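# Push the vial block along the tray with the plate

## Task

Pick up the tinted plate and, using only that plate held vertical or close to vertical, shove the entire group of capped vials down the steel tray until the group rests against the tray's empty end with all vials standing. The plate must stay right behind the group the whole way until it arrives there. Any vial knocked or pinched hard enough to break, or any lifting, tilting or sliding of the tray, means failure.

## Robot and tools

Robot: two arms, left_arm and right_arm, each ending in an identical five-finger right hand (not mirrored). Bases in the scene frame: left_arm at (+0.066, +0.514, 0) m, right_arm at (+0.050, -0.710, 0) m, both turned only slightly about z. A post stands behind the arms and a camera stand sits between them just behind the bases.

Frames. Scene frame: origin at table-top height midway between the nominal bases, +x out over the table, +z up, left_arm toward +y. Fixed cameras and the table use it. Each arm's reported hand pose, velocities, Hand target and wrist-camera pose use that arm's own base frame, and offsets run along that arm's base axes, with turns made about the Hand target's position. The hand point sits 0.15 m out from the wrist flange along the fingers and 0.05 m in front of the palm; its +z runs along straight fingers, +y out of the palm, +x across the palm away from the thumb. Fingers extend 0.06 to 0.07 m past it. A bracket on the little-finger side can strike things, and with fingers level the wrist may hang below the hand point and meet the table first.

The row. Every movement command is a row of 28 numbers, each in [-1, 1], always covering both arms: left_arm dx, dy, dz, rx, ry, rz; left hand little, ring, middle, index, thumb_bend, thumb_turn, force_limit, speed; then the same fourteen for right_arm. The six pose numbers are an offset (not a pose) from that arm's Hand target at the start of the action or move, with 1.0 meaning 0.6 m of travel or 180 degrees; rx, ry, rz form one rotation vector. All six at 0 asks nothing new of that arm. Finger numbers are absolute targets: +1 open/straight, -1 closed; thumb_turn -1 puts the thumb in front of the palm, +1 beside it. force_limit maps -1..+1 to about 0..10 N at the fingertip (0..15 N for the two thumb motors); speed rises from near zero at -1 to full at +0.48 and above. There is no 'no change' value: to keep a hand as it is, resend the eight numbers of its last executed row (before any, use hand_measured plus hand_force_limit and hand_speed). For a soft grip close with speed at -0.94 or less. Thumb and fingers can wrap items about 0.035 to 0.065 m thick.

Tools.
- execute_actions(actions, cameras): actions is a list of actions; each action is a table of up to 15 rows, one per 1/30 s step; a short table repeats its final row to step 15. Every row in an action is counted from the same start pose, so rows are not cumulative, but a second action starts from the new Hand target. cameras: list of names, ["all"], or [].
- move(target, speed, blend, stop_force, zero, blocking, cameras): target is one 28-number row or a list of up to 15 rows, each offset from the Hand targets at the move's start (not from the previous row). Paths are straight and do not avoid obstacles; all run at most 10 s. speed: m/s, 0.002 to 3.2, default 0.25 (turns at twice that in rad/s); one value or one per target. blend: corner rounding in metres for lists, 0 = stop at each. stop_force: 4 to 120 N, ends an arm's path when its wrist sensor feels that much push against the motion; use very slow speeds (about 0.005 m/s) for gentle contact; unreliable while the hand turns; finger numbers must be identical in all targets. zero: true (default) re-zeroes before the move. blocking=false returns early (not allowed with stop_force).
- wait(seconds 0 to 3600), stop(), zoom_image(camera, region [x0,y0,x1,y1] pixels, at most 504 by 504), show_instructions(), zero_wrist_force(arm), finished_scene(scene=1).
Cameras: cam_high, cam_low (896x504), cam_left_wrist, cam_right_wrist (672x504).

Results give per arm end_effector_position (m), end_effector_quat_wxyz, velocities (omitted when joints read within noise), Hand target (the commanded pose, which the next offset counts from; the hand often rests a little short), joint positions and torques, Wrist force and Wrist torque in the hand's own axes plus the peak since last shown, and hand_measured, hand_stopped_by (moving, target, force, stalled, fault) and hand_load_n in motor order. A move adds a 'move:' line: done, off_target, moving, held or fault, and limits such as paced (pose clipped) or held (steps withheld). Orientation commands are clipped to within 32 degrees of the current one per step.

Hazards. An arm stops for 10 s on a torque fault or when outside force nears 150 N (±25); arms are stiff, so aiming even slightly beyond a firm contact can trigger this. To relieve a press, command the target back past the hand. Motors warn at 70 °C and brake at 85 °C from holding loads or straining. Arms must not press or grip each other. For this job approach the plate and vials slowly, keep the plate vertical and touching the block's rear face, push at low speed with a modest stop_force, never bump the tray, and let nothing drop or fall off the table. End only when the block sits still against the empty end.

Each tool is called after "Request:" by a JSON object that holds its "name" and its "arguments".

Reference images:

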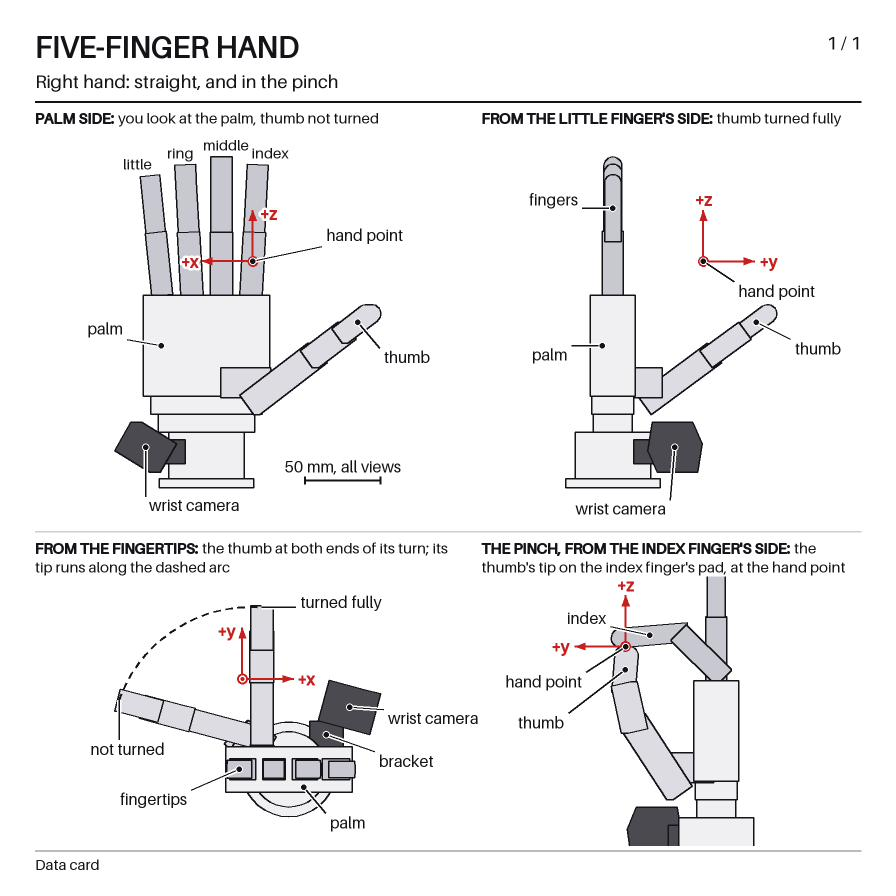

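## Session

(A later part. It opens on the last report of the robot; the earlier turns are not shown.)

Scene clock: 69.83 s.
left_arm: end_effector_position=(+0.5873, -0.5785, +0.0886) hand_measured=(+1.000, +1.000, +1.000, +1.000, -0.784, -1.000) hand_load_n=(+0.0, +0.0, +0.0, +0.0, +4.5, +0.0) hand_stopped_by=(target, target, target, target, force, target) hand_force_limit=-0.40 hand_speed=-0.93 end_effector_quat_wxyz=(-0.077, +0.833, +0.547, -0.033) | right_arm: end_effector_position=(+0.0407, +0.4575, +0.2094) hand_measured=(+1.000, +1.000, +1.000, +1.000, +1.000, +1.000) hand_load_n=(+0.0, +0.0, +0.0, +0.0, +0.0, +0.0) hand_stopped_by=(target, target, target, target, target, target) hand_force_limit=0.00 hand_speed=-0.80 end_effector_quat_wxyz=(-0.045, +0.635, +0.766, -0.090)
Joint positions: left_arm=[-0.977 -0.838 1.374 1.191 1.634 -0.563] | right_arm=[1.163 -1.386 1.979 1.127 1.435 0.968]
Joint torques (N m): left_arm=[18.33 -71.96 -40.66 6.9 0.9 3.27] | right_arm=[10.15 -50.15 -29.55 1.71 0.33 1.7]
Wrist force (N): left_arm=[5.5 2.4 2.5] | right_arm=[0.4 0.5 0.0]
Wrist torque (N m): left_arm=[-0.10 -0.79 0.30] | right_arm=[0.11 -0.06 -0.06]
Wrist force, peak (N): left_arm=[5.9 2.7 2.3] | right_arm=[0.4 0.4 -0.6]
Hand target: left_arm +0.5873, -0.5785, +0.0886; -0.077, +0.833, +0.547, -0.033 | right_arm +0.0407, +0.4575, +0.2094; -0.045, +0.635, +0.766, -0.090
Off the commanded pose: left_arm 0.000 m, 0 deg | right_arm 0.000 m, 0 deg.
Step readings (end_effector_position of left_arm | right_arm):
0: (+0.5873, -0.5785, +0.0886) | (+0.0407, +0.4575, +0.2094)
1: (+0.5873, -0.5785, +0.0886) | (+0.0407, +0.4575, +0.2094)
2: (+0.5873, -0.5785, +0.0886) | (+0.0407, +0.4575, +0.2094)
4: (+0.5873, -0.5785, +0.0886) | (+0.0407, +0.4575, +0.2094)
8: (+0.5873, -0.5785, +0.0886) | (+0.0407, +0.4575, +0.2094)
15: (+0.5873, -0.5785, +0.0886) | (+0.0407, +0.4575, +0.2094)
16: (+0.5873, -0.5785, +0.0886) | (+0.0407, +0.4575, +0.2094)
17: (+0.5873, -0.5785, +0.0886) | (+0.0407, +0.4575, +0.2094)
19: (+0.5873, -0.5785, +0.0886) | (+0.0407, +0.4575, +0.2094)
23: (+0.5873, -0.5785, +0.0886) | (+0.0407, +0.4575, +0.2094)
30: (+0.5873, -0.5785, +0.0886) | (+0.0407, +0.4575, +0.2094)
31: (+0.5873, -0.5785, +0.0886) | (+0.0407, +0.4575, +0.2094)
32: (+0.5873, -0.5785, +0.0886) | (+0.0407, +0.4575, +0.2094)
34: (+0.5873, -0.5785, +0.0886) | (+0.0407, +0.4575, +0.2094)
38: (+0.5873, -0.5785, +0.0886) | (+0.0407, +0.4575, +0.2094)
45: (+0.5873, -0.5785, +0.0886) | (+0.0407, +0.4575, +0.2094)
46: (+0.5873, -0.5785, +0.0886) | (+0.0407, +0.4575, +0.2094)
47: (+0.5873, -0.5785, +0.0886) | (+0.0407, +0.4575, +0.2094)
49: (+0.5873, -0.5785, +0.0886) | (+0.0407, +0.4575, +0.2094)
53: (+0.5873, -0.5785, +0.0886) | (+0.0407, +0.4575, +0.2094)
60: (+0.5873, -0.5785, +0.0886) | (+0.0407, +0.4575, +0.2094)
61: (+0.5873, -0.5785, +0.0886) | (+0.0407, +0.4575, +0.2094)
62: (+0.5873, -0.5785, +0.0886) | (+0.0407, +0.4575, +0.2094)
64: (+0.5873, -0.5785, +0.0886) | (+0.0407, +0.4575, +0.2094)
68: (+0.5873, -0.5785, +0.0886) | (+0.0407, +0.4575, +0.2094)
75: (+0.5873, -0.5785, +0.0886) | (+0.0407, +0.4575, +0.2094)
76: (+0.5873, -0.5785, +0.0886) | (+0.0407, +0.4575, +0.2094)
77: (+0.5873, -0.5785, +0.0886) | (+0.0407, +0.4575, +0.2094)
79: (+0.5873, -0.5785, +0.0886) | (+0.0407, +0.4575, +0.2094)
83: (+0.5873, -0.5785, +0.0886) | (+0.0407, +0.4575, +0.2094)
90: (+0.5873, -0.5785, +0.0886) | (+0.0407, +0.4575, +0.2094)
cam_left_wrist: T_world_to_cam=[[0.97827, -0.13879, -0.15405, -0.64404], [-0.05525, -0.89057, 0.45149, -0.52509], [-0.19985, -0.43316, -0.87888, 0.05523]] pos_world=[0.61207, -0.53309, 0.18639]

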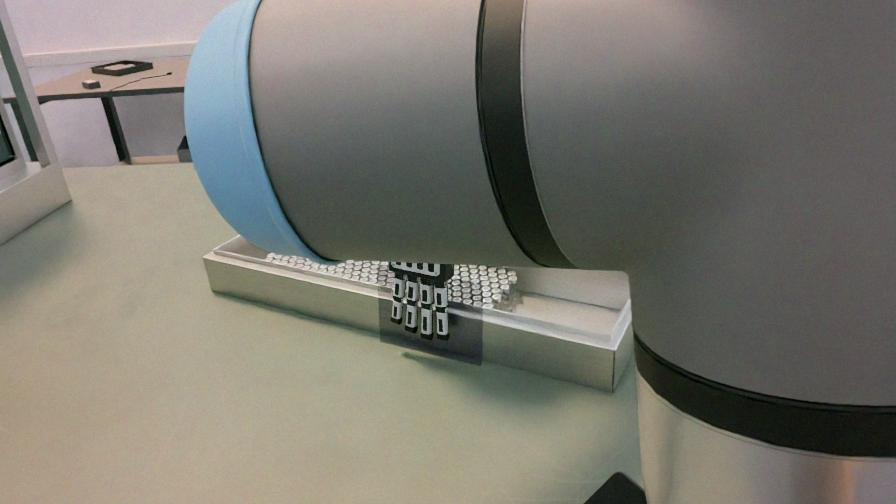

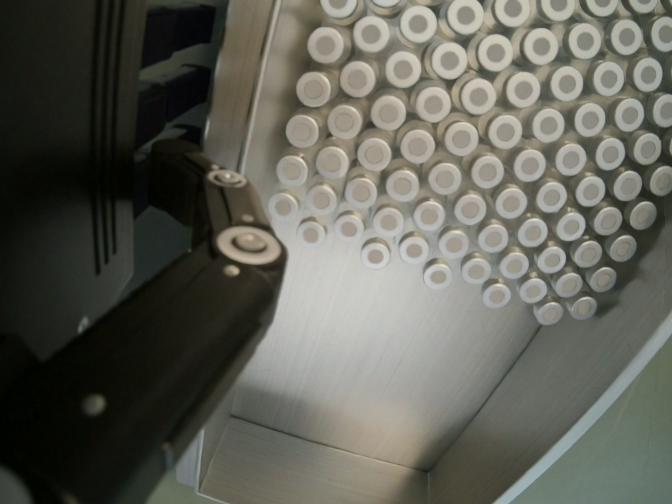

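Request:
{"name": "execute_actions", "arguments": {"actions": [[[0,0,0,0,0,0,1,1,1,1,-0.97,-1,0.1,-0.93,0,0,0,0,0,0,1,1,1,1,1,1,0,-0.8]],[[0,0,0,0,0,0,1,1,1,1,-0.97,-1,0.1,-0.93,0,0,0,0,0,0,1,1,1,1,1,1,0,-0.8]]], "cameras": []}}

Request:
{"name": "move", "arguments": {"target": [0,0,0.05,0,0,0,1,1,1,1,-0.97,-1,0.1,-0.93,0,0,0,0,0,0,1,1,1,1,1,1,0,-0.8], "speed": 0.03, "cameras": ["cam_low", "cam_left_wrist"]}}

Request:
{"name": "zoom_image", "arguments": {"camera": "cam_low", "region": [370, 230, 490, 350]}}

Scene clock: 71.47 s.
left_arm: end_effector_position=(+0.5873, -0.5785, +0.0886) hand_measured=(+1.000, +1.000, +1.000, +1.000, -0.792, -1.000) hand_load_n=(+0.0, +0.0, +0.0, +0.0, +8.5, +0.0) hand_stopped_by=(target, target, target, target, force, target) hand_force_limit=0.10 hand_speed=-0.93 end_effector_quat_wxyz=(-0.077, +0.833, +0.547, -0.033) | right_arm: end_effector_position=(+0.0407, +0.4575, +0.2094) hand_measured=(+1.000, +1.000, +1.000, +1.000, +1.000, +1.000) hand_load_n=(+0.0, +0.0, +0.0, +0.0, +0.0, +0.0) hand_stopped_by=(target, target, target, target, target, target) hand_force_limit=0.00 hand_speed=-0.80 end_effector_quat_wxyz=(-0.045, +0.635, +0.766, -0.090)
Joint positions: left_arm=[-0.977 -0.838 1.374 1.191 1.634 -0.563] | right_arm=[1.163 -1.386 1.979 1.127 1.435 0.968]
Joint torques (N m): left_arm=[19.11 -73.52 -40.34 6.83 0.79 2.95] | right_arm=[10.93 -47.38 -29.99 1.91 0.18 1.51]
Wrist force (N): left_arm=[5.7 2.5 2.3] | right_arm=[-0.1 0.1 -0.3]
Wrist torque (N m): left_arm=[-0.07 -0.82 0.32] | right_arm=[0.06 0.03 -0.11]
Wrist force, peak (N): left_arm=[6.0 2.6 2.4] | right_arm=[0.2 -0.2 -0.8]
Hand target: left_arm +0.5873, -0.5785, +0.0886; -0.077, +0.833, +0.547, -0.033 | right_arm +0.0407, +0.4575, +0.2094; -0.045, +0.635, +0.766, -0.090
Off the commanded pose: left_arm 0.000 m, 0 deg | right_arm 0.000 m, 0 deg.
Step readings (end_effector_position of left_arm | right_arm):
0: (+0.5873, -0.5785, +0.0886) | (+0.0407, +0.4575, +0.2094)
1: (+0.5873, -0.5785, +0.0886) | (+0.0407, +0.4575, +0.2094)
2: (+0.5873, -0.5785, +0.0886) | (+0.0407, +0.4575, +0.2094)
4: (+0.5873, -0.5785, +0.0886) | (+0.0407, +0.4575, +0.2094)
8: (+0.5873, -0.5785, +0.0886) | (+0.0407, +0.4575, +0.2094)
15: (+0.5873, -0.5785, +0.0886) | (+0.0407, +0.4575, +0.2094)
16: (+0.5873, -0.5785, +0.0886) | (+0.0407, +0.4575, +0.2094)
17: (+0.5873, -0.5785, +0.0886) | (+0.0407, +0.4575, +0.2094)
19: (+0.5873, -0.5785, +0.0886) | (+0.0407, +0.4575, +0.2094)
23: (+0.5873, -0.5785, +0.0886) | (+0.0407, +0.4575, +0.2094)
30: (+0.5873, -0.5785, +0.0886) | (+0.0407, +0.4575, +0.2094)

Scene clock: 72.83 s.
left_arm: end_effector_position=(+0.5873, -0.5785, +0.1184) hand_measured=(+1.000, +1.000, +1.000, +1.000, -0.792, -1.000) hand_load_n=(+0.0, +0.0, +0.0, +0.0, +8.5, +0.5) hand_stopped_by=(target, target, target, target, force, target) hand_force_limit=0.10 hand_speed=-0.93 end_effector_quat_wxyz=(-0.077, +0.833, +0.547, -0.033) | right_arm: end_effector_position=(+0.0407, +0.4575, +0.2094) hand_measured=(+1.000, +1.000, +1.000, +1.000, +1.000, +1.000) hand_load_n=(+0.0, +0.0, +0.0, +0.0, +0.0, +0.0) hand_stopped_by=(target, target, target, target, target, target) hand_force_limit=0.00 hand_speed=-0.80 end_effector_quat_wxyz=(-0.045, +0.635, +0.766, -0.090)
Joint positions: left_arm=[-0.977 -0.862 1.358 1.231 1.634 -0.563] | right_arm=[1.163 -1.386 1.979 1.127 1.435 0.968]
Joint torques (N m): left_arm=[18.67 -90.53 -43.67 8.51 0.6 3.33] | right_arm=[9.76 -47.86 -29.67 1.88 0.02 1.71]
Wrist force (N): left_arm=[5.4 2.3 2.2] | right_arm=[0.0 -0.4 -0.3]
Wrist torque (N m): left_arm=[-0.11 -0.77 0.29] | right_arm=[0.00 0.01 -0.11]
Wrist force, peak (N): left_arm=[5.9 2.8 2.3] | right_arm=[0.5 -0.2 -0.9]
Hand target: left_arm +0.5873, -0.5785, +0.1186; -0.077, +0.833, +0.547, -0.033 | right_arm +0.0407, +0.4575, +0.2094; -0.045, +0.635, +0.766, -0.090
Off the commanded pose: left_arm 0.000 m, 0 deg | right_arm 0.000 m, 0 deg.
move: done
cam_left_wrist: T_world_to_cam=[[0.97827, -0.13878, -0.15404, -0.63945], [-0.05523, -0.89053, 0.45156, -0.53855], [-0.19984, -0.43324, -0.87884, 0.08136]] pos_world=[0.61207, -0.53309, 0.21619]

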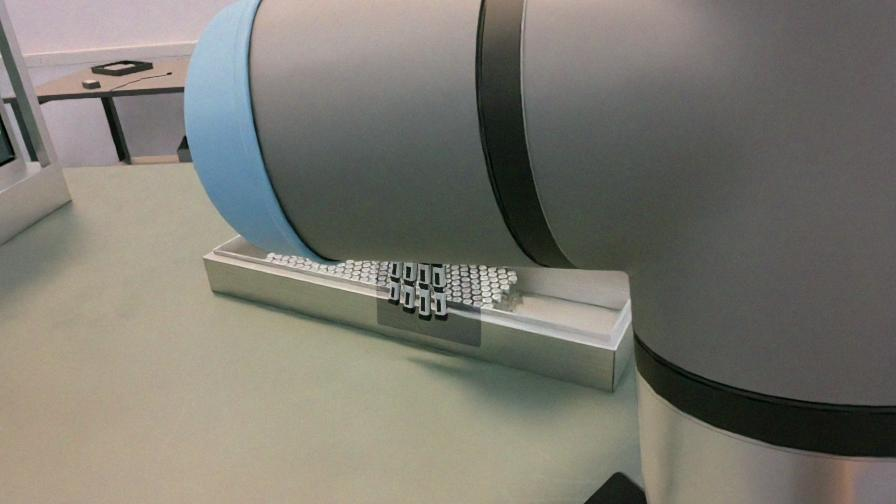

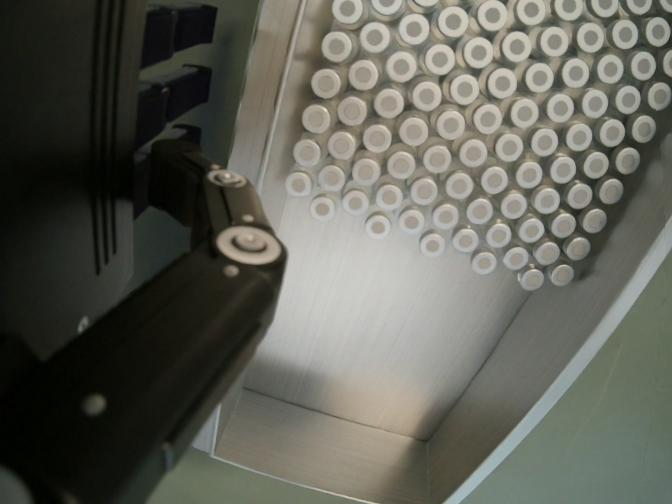

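Scaled by 4.200 from the camera's image (finer frame: 1280x720).

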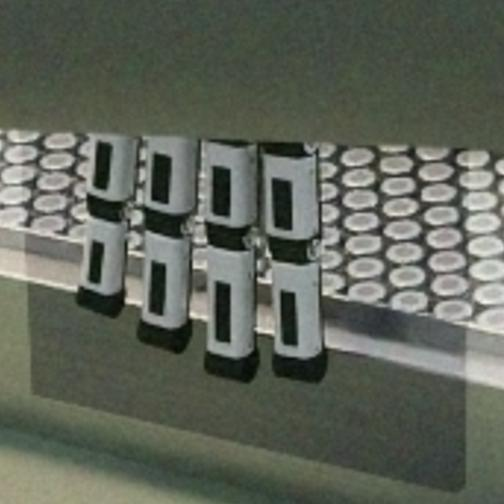

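Request:
{"name": "move", "arguments": {"target": [[0,0,0.269,0,0,0,1,1,1,1,-0.97,-1,0.1,-0.93,0.632,-0.429,0.1,0,0,-0.333,1,1,1,1,1,1,0,-0.8],[0.2752,0.5295,0.269,-0.0581,-0.0118,-0.499,1,1,1,1,-0.97,-1,0.1,-0.93,0.6,-0.76,0.1,0,0,-0.47,1,1,1,1,1,1,0,-0.8]], "speed": 0.2, "blend": 0.02, "cameras": ["all"]}}

Scene clock: 84.07 s.
left_arm: end_effector_position=(+0.7524, -0.2608, +0.2800) hand_measured=(+1.000, +1.000, +1.000, +1.000, -0.792, -1.000) hand_load_n=(+0.0, +0.0, +0.0, +0.0, +7.5, +0.0) hand_stopped_by=(target, target, target, target, force, target) hand_force_limit=0.10 hand_speed=-0.93 end_effector_quat_wxyz=(+0.000, +0.979, -0.204, +0.001) | right_arm: end_effector_position=(+0.4007, +0.0015, +0.2694) hand_measured=(+1.000, +1.000, +1.000, +1.000, +1.000, +1.000) hand_load_n=(+0.0, +0.0, +0.0, +0.0, +0.0, +0.0) hand_stopped_by=(target, target, target, target, target, target) hand_force_limit=0.00 hand_speed=-0.80 end_effector_quat_wxyz=(-0.094, +0.985, +0.139, -0.037)
Joint positions: left_arm=[-0.475 -0.911 1.118 1.363 1.571 1.506] | right_arm=[-0.36 -1.539 2.031 1.234 1.442 0.921]
Joint torques (N m): left_arm=[17.5 -73.01 -48.77 7.97 2.8 3.2] | right_arm=[-12.15 -47.61 -22.44 7.56 1.18 -2.28]
Wrist force (N): left_arm=[5.6 2.2 1.7] | right_arm=[0.2 0.3 -0.5]
Wrist torque (N m): left_arm=[-0.08 -0.80 0.39] | right_arm=[0.09 -0.01 0.07]
Wrist force, peak (N): left_arm=[6.2 2.3 2.2] | right_arm=[0.6 -1.0 -0.1]
Hand target: left_arm +0.7524, -0.2608, +0.2800; +0.000, +0.979, -0.204, +0.001 | right_arm +0.4007, +0.0015, +0.2694; -0.094, +0.985, +0.139, -0.037
Off the commanded pose: left_arm 0.000 m, 0 deg | right_arm 0.000 m, 0 deg.
move: done
cam_left_wrist: T_world_to_cam=[[-0.14665, -0.98918, -0.00298, -0.14967], [-0.84546, 0.12377, 0.5195, 0.52059], [-0.51352, 0.0787, -0.85446, 0.75664]] pos_world=[0.80674, -0.27203, 0.37562]
cam_right_wrist: T_world_to_cam=[[0.55252, -0.81159, -0.18984, -0.1715], [-0.6873, -0.57248, 0.44709, 0.16554], [-0.47153, -0.11655, -0.87411, 0.53204]] pos_world=[0.45941, 0.01759, 0.3585]

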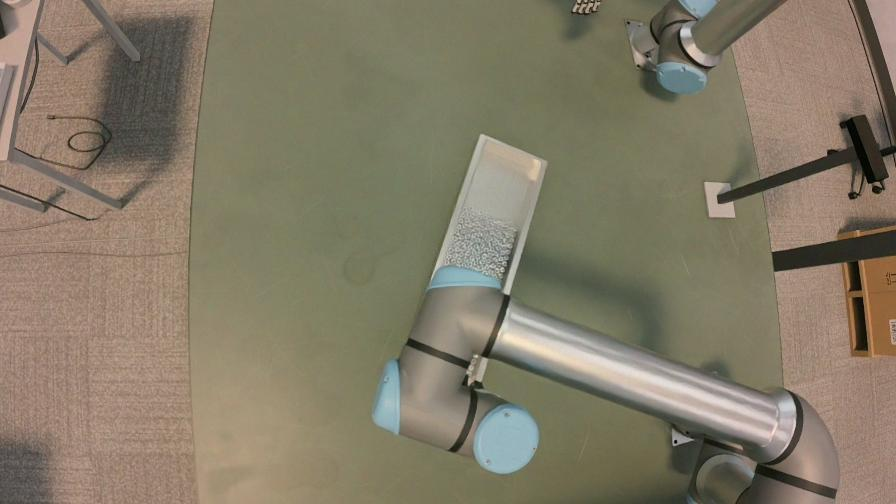

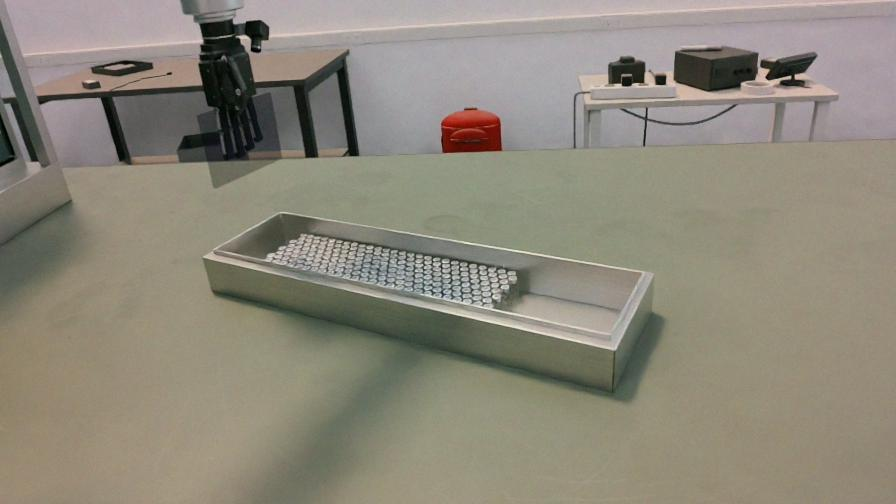

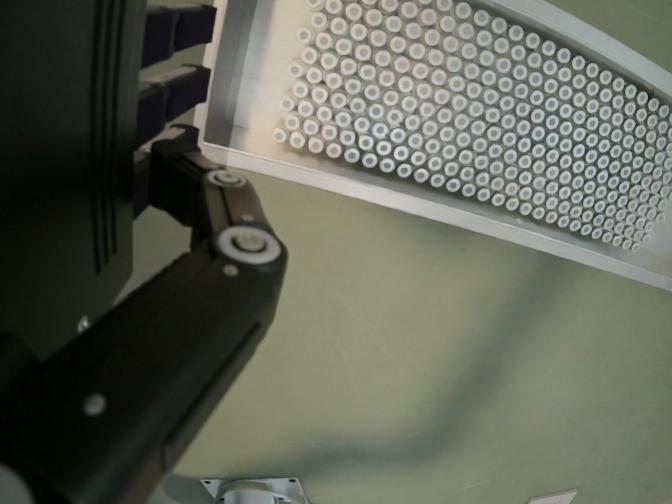

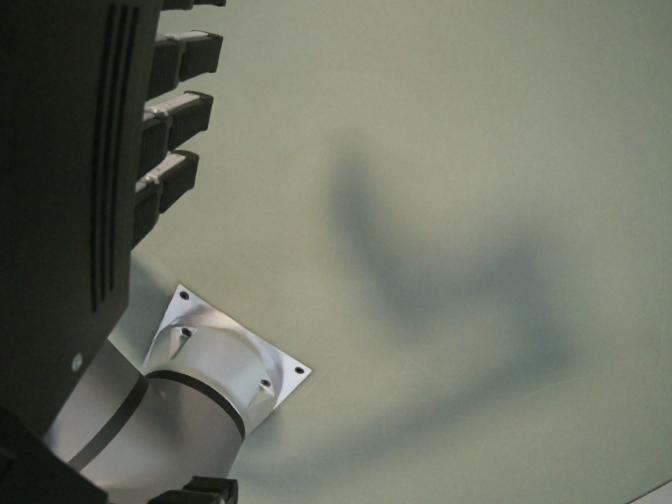

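Request:
{"name": "zoom_image", "arguments": {"camera": "cam_low", "region": [160, 0, 320, 240]}}

Request:
{"name": "zoom_image", "arguments": {"camera": "cam_low", "region": [195, 200, 355, 310]}}

Request:
{"name": "zoom_image", "arguments": {"camera": "cam_left_wrist", "region": [120, 0, 480, 260]}}

Request:
{"name": "zoom_image", "arguments": {"camera": "cam_low", "region": [480, 250, 670, 400]}}

Scaled by 2.100 from the camera's image (finer frame: 1280x720).

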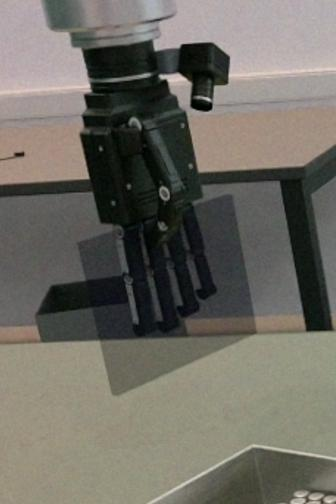

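Scaled by 3.150 from the camera's image (finer frame: 1280x720).

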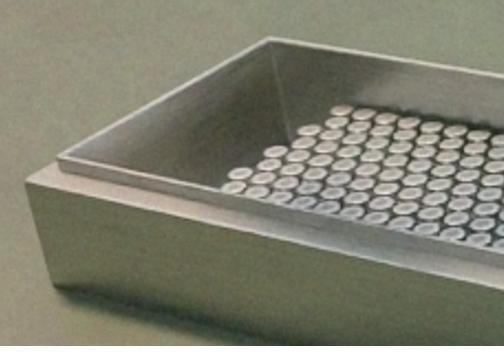

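Scaled by 1.400 from the camera's image (finer frame: 960x720).

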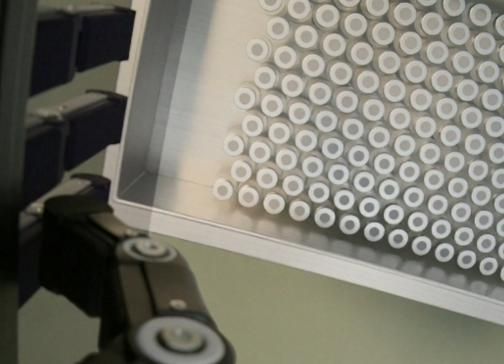

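Scaled by 2.653 from the camera's image (finer frame: 1280x720).

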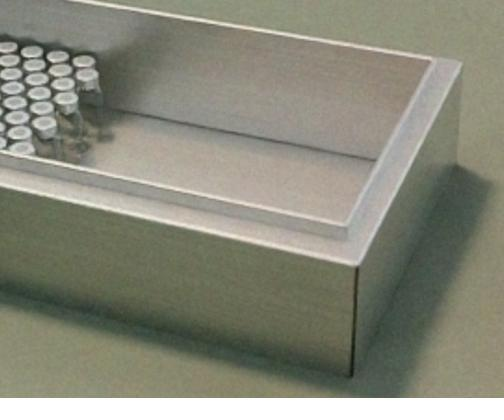

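Request:
{"name": "zoom_image", "arguments": {"camera": "cam_left_wrist", "region": [190, 60, 350, 220]}}

Request:
{"name": "zoom_image", "arguments": {"camera": "cam_left_wrist", "region": [200, 0, 420, 100]}}

Request:
{"name": "zoom_image", "arguments": {"camera": "cam_left_wrist", "region": [500, 0, 672, 300]}}

Scaled by 3.150 from the camera's image (finer frame: 960x720).

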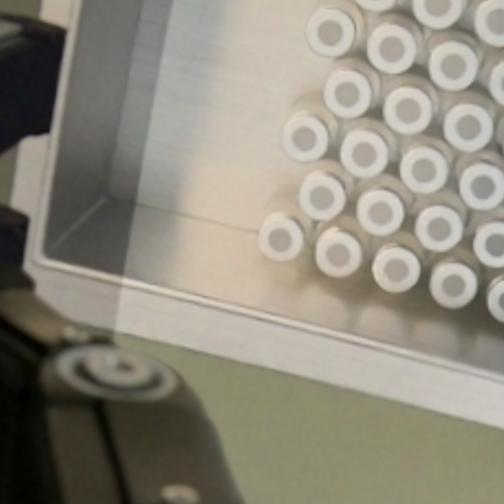

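Scaled by 2.291 from the camera's image (finer frame: 960x720).

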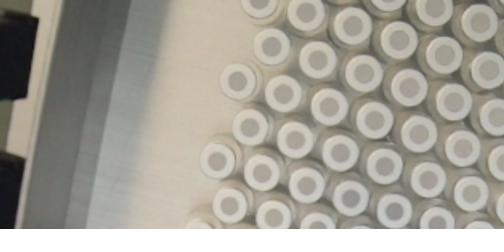

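Scaled by 1.680 from the camera's image (finer frame: 960x720).

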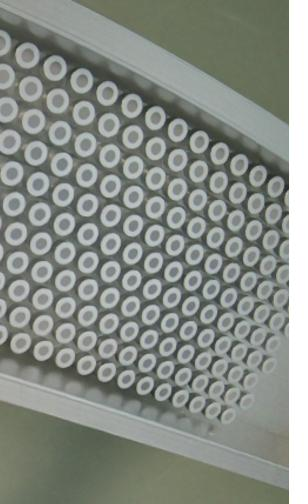

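Request:
{"name": "move", "arguments": {"target": [0.003,0.0023,-0.15,-0.0044,-0.0102,0,1,1,1,1,-0.97,-1,0.1,-0.93,0,0,0,0,0,0,1,1,1,1,1,1,0,-0.8], "speed": 0.1, "cameras": ["cam_low", "cam_left_wrist", "cam_high"]}}

Request:
{"name": "zoom_image", "arguments": {"camera": "cam_low", "region": [180, 60, 340, 300]}}

Request:
{"name": "zoom_image", "arguments": {"camera": "cam_left_wrist", "region": [120, 0, 460, 260]}}

Scene clock: 91.40 s.
left_arm: end_effector_position=(+0.7542, -0.2594, +0.1901) hand_measured=(+1.000, +1.000, +1.000, +1.000, -0.792, -1.000) hand_load_n=(-0.5, +0.0, +0.0, +0.0, +7.5, +0.5) hand_stopped_by=(target, target, target, target, force, target) hand_force_limit=0.10 hand_speed=-0.93 end_effector_quat_wxyz=(+0.004, +0.979, -0.204, +0.018) | right_arm: end_effector_position=(+0.4007, +0.0015, +0.2694) hand_measured=(+1.000, +1.000, +1.000, +1.000, +1.000, +1.000) hand_load_n=(+0.0, +0.0, +0.0, +0.0, +0.0, +0.0) hand_stopped_by=(target, target, target, target, target, target) hand_force_limit=0.00 hand_speed=-0.80 end_effector_quat_wxyz=(-0.094, +0.985, +0.139, -0.037)
Joint positions: left_arm=[-0.473 -0.884 1.227 1.192 1.568 1.508] | right_arm=[-0.36 -1.539 2.031 1.234 1.442 0.921]
Joint torques (N m): left_arm=[21.54 -73.84 -27.2 0.06 -1.13 3.52] | right_arm=[-12.9 -48.34 -22.43 7.28 0.89 -2.76]
Wrist force (N): left_arm=[5.7 2.1 1.5] | right_arm=[0.2 0.3 -0.6]
Wrist torque (N m): left_arm=[-0.06 -0.86 0.37] | right_arm=[0.10 -0.01 0.08]
Wrist force, peak (N): left_arm=[5.7 2.1 2.5] | right_arm=[0.8 0.0 -0.7]
Hand target: left_arm +0.7542, -0.2594, +0.1900; +0.004, +0.979, -0.204, +0.018 | right_arm +0.4007, +0.0015, +0.2694; -0.094, +0.985, +0.139, -0.037
Off the commanded pose: left_arm 0.000 m, 0 deg | right_arm 0.000 m, 0 deg.
move: done
cam_left_wrist: T_world_to_cam=[[-0.14693, -0.98913, 0.00606, -0.14972], [-0.86158, 0.13099, 0.49043, 0.5882], [-0.48589, 0.06684, -0.87146, 0.66004]] pos_world=[0.80549, -0.26926, 0.28763]
Images, in order (width x height): cam_high 896x504, cam_low 896x504, cam_left_wrist 672x504.

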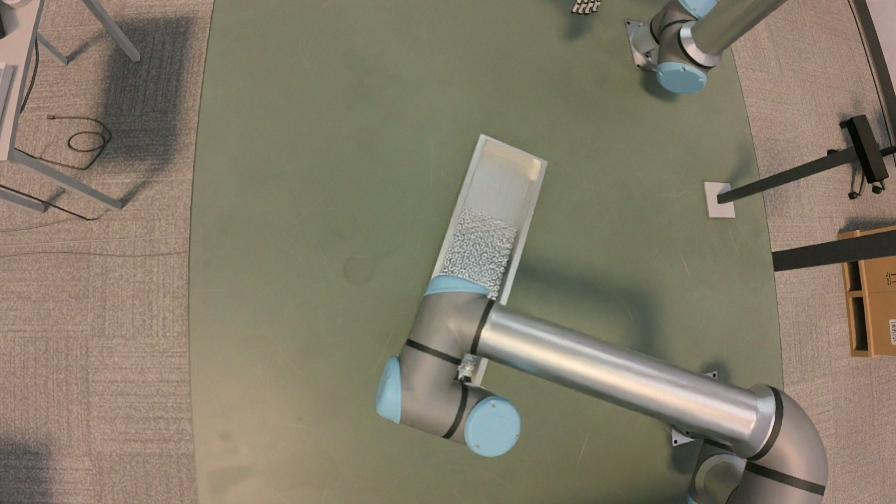

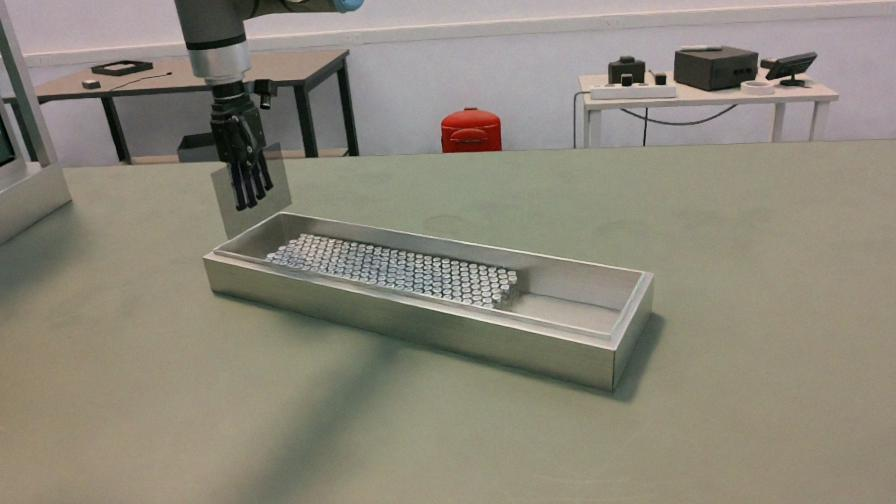

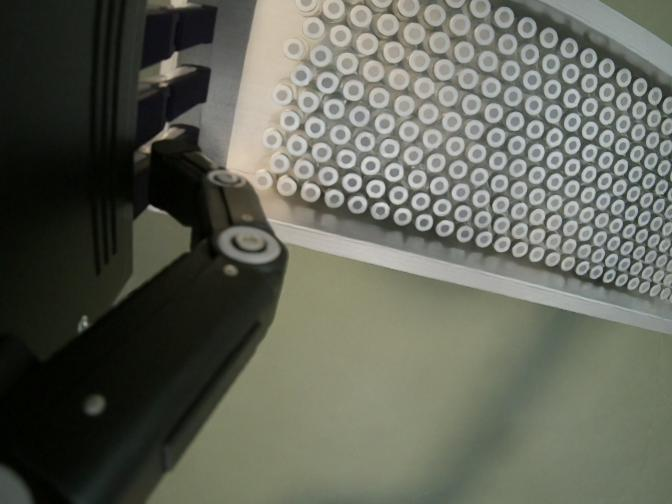

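Scaled by 2.100 from the camera's image (finer frame: 1280x720).

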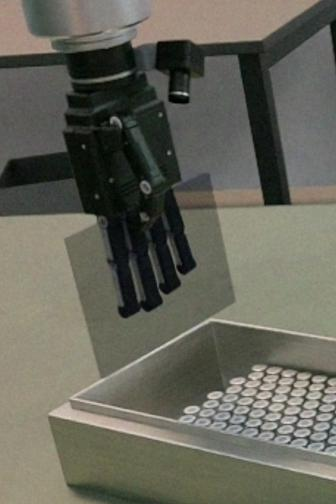

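Scaled by 1.482 from the camera's image (finer frame: 960x720).

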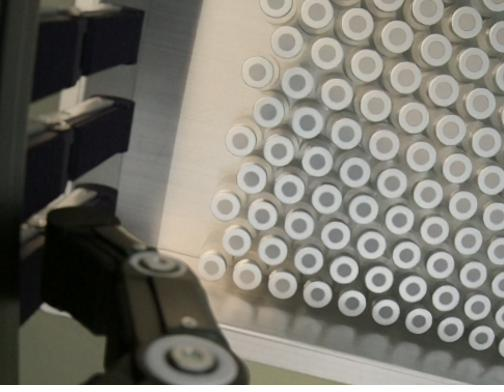

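Request:
{"name": "move", "arguments": {"target": [-0.0061,0.0027,-0.0233,0,0,0,1,1,1,1,-0.97,-1,0.1,-0.93,0,0,0,0,0,0,1,1,1,1,1,1,0,-0.8], "speed": 0.05, "cameras": ["cam_low", "cam_left_wrist", "cam_high"]}}

Request:
{"name": "zoom_image", "arguments": {"camera": "cam_low", "region": [200, 180, 320, 280]}}

Request:
{"name": "zoom_image", "arguments": {"camera": "cam_left_wrist", "region": [120, 0, 460, 260]}}

Scene clock: 93.73 s.
left_arm: end_effector_position=(+0.7506, -0.2577, +0.1762) hand_measured=(+1.000, +1.000, +1.000, +1.000, -0.792, -1.000) hand_load_n=(+0.0, +0.0, +0.0, +0.0, +8.0, +0.5) hand_stopped_by=(target, target, target, target, force, target) hand_force_limit=0.10 hand_speed=-0.93 end_effector_quat_wxyz=(+0.004, +0.979, -0.204, +0.018) | right_arm: end_effector_position=(+0.4007, +0.0015, +0.2694) hand_measured=(+1.000, +1.000, +1.000, +1.000, +1.000, +1.000) hand_load_n=(+0.0, +0.0, +0.0, +0.0, +0.0, +0.0) hand_stopped_by=(target, target, target, target, target, target) hand_force_limit=0.00 hand_speed=-0.80 end_effector_quat_wxyz=(-0.094, +0.985, +0.139, -0.037)
Joint positions: left_arm=[-0.473 -0.882 1.25 1.168 1.568 1.508] | right_arm=[-0.36 -1.539 2.031 1.234 1.442 0.921]
Joint torques (N m): left_arm=[-15.68 -72.31 -27.14 -0.06 -1.06 -1.12] | right_arm=[-10.02 -46.84 -21.91 7.45 1.04 -2.22]
Wrist force (N): left_arm=[5.4 2.4 1.6] | right_arm=[0.4 0.1 -0.2]
Wrist torque (N m): left_arm=[-0.04 -0.84 0.34] | right_arm=[0.04 -0.06 0.08]
Wrist force, peak (N): left_arm=[5.9 2.1 1.8] | right_arm=[0.8 0.5 -0.3]
Hand target: left_arm +0.7506, -0.2578, +0.1760; +0.004, +0.979, -0.204, +0.018 | right_arm +0.4007, +0.0015, +0.2694; -0.094, +0.985, +0.139, -0.037
Off the commanded pose: left_arm 0.000 m, 0 deg | right_arm 0.000 m, 0 deg.
move: done
cam_left_wrist: T_world_to_cam=[[-0.14692, -0.98913, 0.00605, -0.14859], [-0.86158, 0.13097, 0.49043, 0.59175], [-0.48589, 0.06684, -0.87146, 0.64598]] pos_world=[0.80189, -0.26766, 0.27363]
Images, in order (width x height): cam_high 896x504, cam_low 896x504, cam_left_wrist 672x504.

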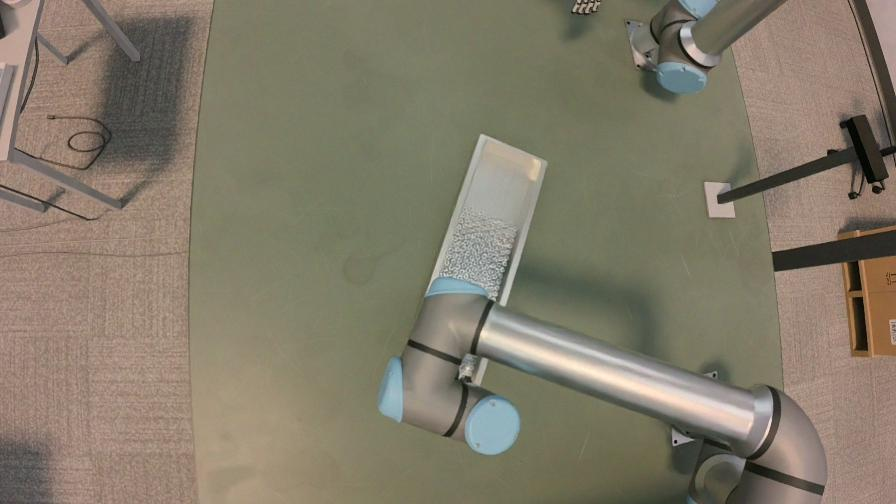

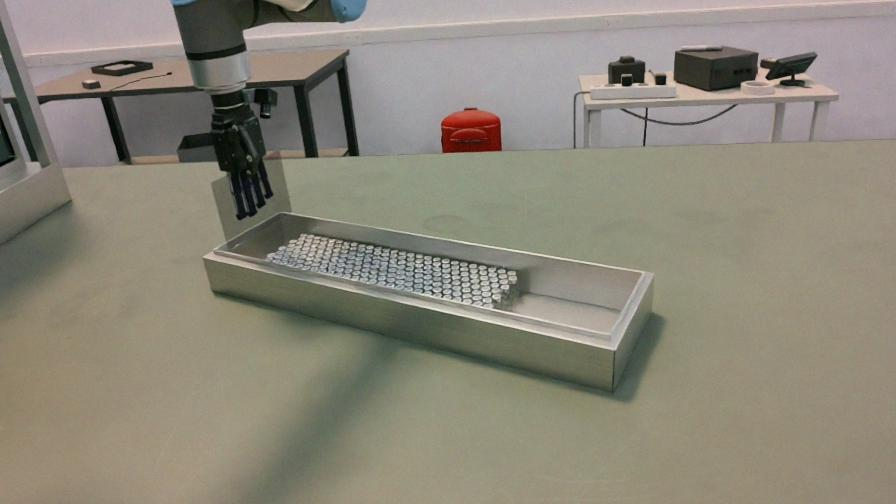

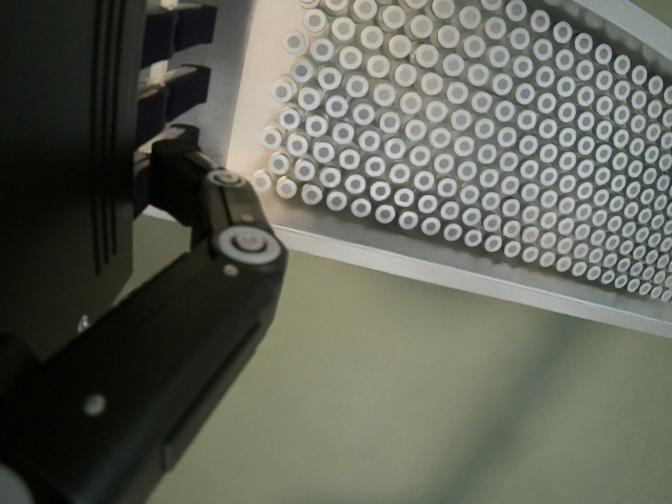

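Scaled by 4.200 from the camera's image (finer frame: 1280x720).

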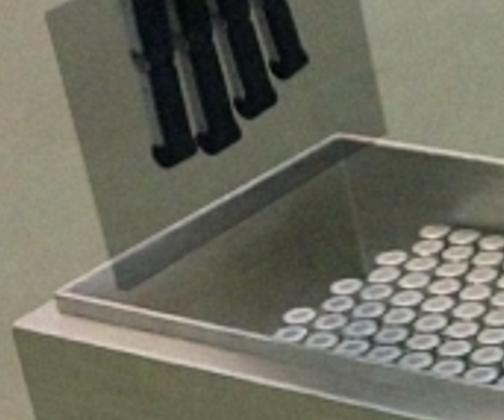

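Scaled by 1.482 from the camera's image (finer frame: 960x720).

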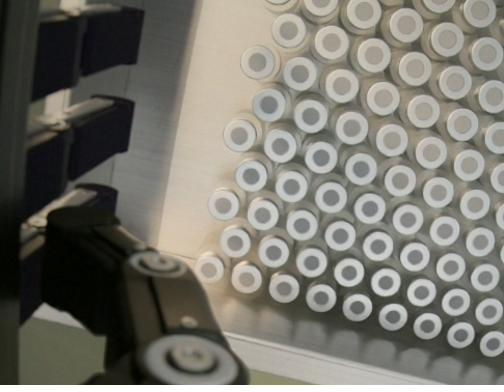

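Request:
{"name": "zoom_image", "arguments": {"camera": "cam_low", "region": [205, 225, 255, 265]}}

Request:
{"name": "zoom_image", "arguments": {"camera": "cam_low", "region": [265, 190, 315, 230]}}

Request:
{"name": "zoom_image", "arguments": {"camera": "cam_left_wrist", "region": [480, 0, 672, 144]}}

Request:
{"name": "zoom_image", "arguments": {"camera": "cam_left_wrist", "region": [480, 200, 672, 344]}}

Scaled by 10.080 from the camera's image (finer frame: 1280x720).

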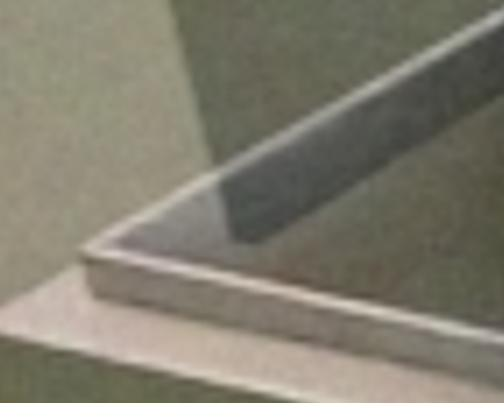

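Scaled by 10.080 from the camera's image (finer frame: 1280x720).

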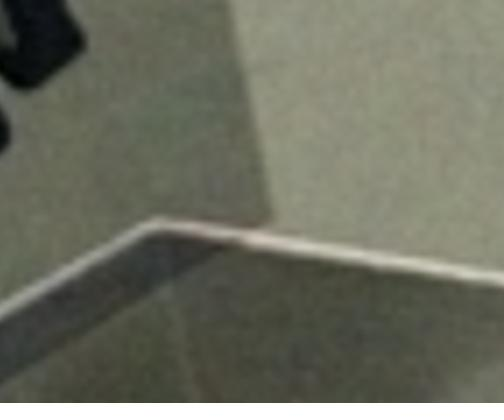

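Scaled by 2.625 from the camera's image (finer frame: 960x720).

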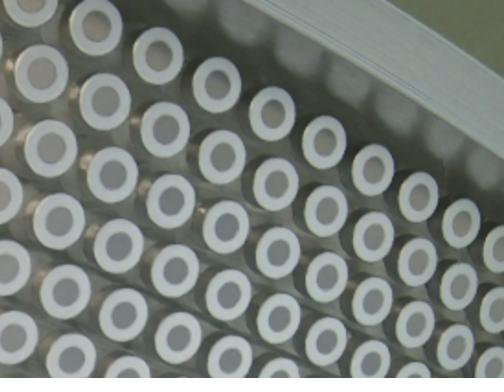

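Scaled by 2.625 from the camera's image (finer frame: 960x720).

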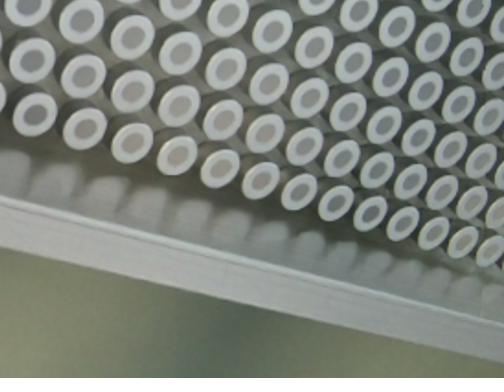

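Request:
{"name": "move", "arguments": {"target": [0,0,-0.0083,0,0,0,1,1,1,1,-0.97,-1,0.1,-0.93,0,0,0,0,0,0,1,1,1,1,1,1,0,-0.8], "speed": 0.01, "stop_force": 4, "cameras": ["cam_low"]}}

Request:
{"name": "zoom_image", "arguments": {"camera": "cam_low", "region": [205, 225, 255, 265]}}

Request:
{"name": "zoom_image", "arguments": {"camera": "cam_low", "region": [265, 190, 315, 230]}}

Scene clock: 100.93 s.
left_arm: end_effector_position=(+0.7506, -0.2578, +0.1710) hand_measured=(+1.000, +1.000, +1.000, +1.000, -0.792, -1.000) hand_load_n=(-0.5, +0.0, +0.0, +0.0, +7.5, +0.0) hand_stopped_by=(target, target, target, target, force, target) hand_force_limit=0.10 hand_speed=-0.93 end_effector_quat_wxyz=(+0.004, +0.979, -0.204, +0.018) | right_arm: end_effector_position=(+0.4007, +0.0015, +0.2694) hand_measured=(+1.000, +1.000, +1.000, +1.000, +1.000, +1.000) hand_load_n=(+0.0, +0.0, +0.0, +0.0, +0.0, +0.0) hand_stopped_by=(target, target, target, target, target, target) hand_force_limit=0.00 hand_speed=-0.80 end_effector_quat_wxyz=(-0.094, +0.985, +0.139, -0.037)
Joint positions: left_arm=[-0.473 -0.879 1.254 1.16 1.568 1.508] | right_arm=[-0.36 -1.539 2.031 1.234 1.442 0.921]
Joint torques (N m): left_arm=[-15.97 -72.26 -26.03 0.1 -0.84 -1.09] | right_arm=[-13.04 -47.41 -21.51 7.2 -0.02 -2.45]
Wrist force (N): left_arm=[5.6 2.2 1.4] | right_arm=[0.3 -0.1 -0.1]
Wrist torque (N m): left_arm=[-0.06 -0.86 0.35] | right_arm=[0.00 -0.05 0.07]
Wrist force, peak (N): left_arm=[6.2 2.2 1.7] | right_arm=[0.8 -0.1 -0.6]
Hand target: left_arm +0.7506, -0.2578, +0.1710; +0.004, +0.979, -0.204, +0.018 | right_arm +0.4007, +0.0015, +0.2694; -0.094, +0.985, +0.139, -0.037
Off the commanded pose: left_arm 0.000 m, 0 deg | right_arm 0.000 m, 0 deg.
move: done

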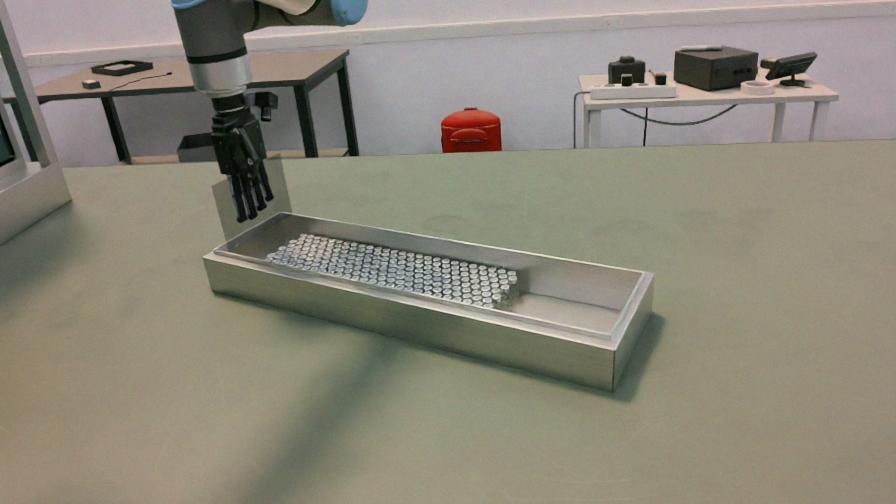

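Scaled by 10.080 from the camera's image (finer frame: 1280x720).

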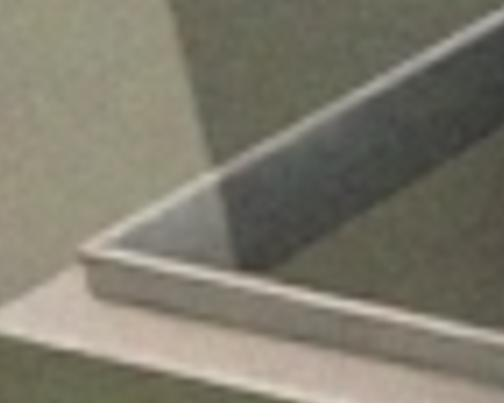

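Scaled by 10.080 from the camera's image (finer frame: 1280x720).

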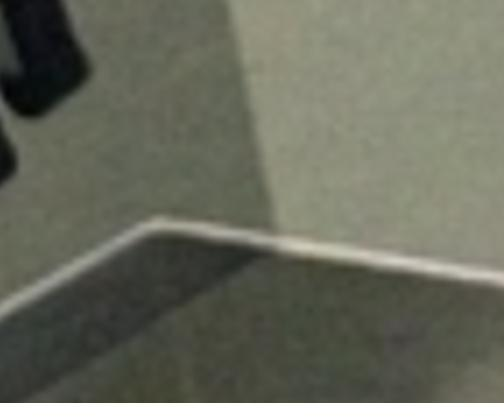

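Request:
{"name": "move", "arguments": {"target": [0.0061,-0.0027,0.0,0.00133,0.00306,0,1,1,1,1,-0.97,-1,0.1,-0.93,0,0,0,0,0,0,1,1,1,1,1,1,0,-0.8], "speed": 0.02, "cameras": ["cam_low"]}}

Request:
{"name": "zoom_image", "arguments": {"camera": "cam_low", "region": [205, 225, 255, 265]}}

Request:
{"name": "zoom_image", "arguments": {"camera": "cam_low", "region": [265, 190, 315, 230]}}

Scene clock: 105.03 s.
left_arm: end_effector_position=(+0.7542, -0.2594, +0.1710) hand_measured=(+1.000, +1.000, +1.000, +1.000, -0.792, -1.000) hand_load_n=(+0.0, +0.0, +0.0, +0.0, +7.5, +0.5) hand_stopped_by=(target, target, target, target, force, target) hand_force_limit=0.10 hand_speed=-0.93 end_effector_quat_wxyz=(+0.003, +0.979, -0.204, +0.013) | right_arm: end_effector_position=(+0.4007, +0.0015, +0.2694) hand_measured=(+1.000, +1.000, +1.000, +1.000, +1.000, +1.000) hand_load_n=(+0.0, +0.0, +0.0, +0.0, +0.0, +0.0) hand_stopped_by=(target, target, target, target, target, target) hand_force_limit=0.00 hand_speed=-0.80 end_effector_quat_wxyz=(-0.094, +0.985, +0.139, -0.037)
Joint positions: left_arm=[-0.473 -0.867 1.236 1.176 1.569 1.508] | right_arm=[-0.36 -1.539 2.031 1.234 1.442 0.921]
Joint torques (N m): left_arm=[21.02 -71.35 -45.88 7.82 1.62 3.52] | right_arm=[-12.85 -49.58 -22.47 6.9 -0.03 -2.61]
Wrist force (N): left_arm=[5.6 1.8 1.6] | right_arm=[0.8 0.3 -0.4]
Wrist torque (N m): left_arm=[-0.10 -0.87 0.33] | right_arm=[0.09 -0.12 0.11]
Wrist force, peak (N): left_arm=[6.1 1.9 2.3] | right_arm=[0.8 0.3 -0.4]
Hand target: left_arm +0.7542, -0.2594, +0.1710; +0.003, +0.979, -0.204, +0.013 | right_arm +0.4007, +0.0015, +0.2694; -0.094, +0.985, +0.139, -0.037
Off the commanded pose: left_arm 0.000 m, 0 deg | right_arm 0.000 m, 0 deg.
move: done

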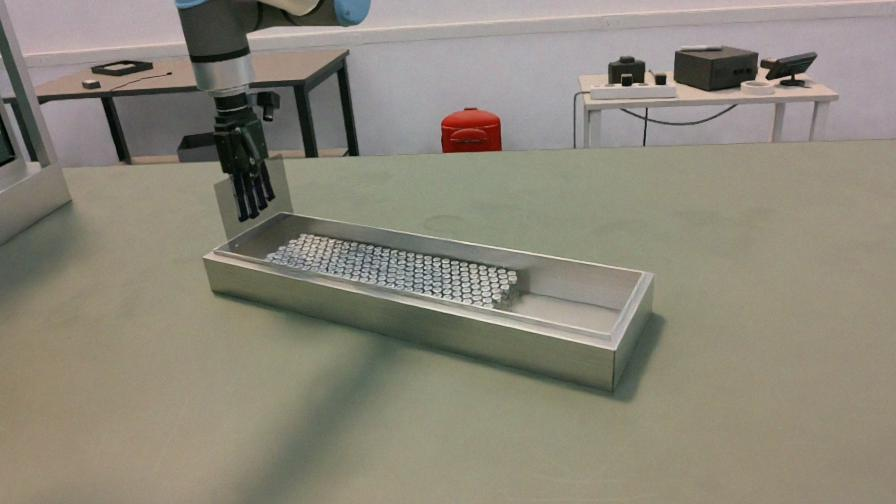

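Scaled by 10.080 from the camera's image (finer frame: 1280x720).

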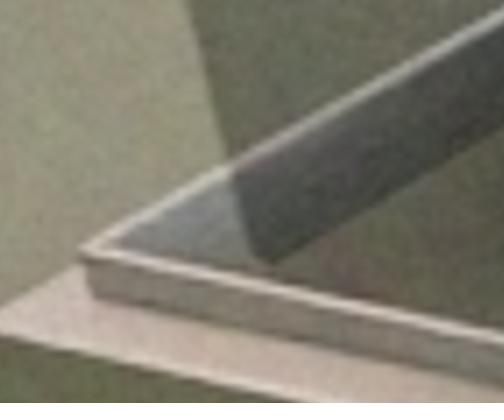

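Scaled by 10.080 from the camera's image (finer frame: 1280x720).

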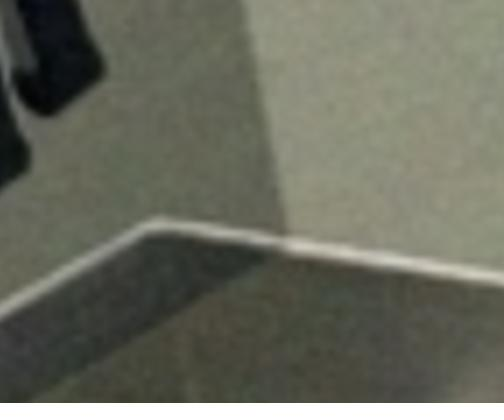

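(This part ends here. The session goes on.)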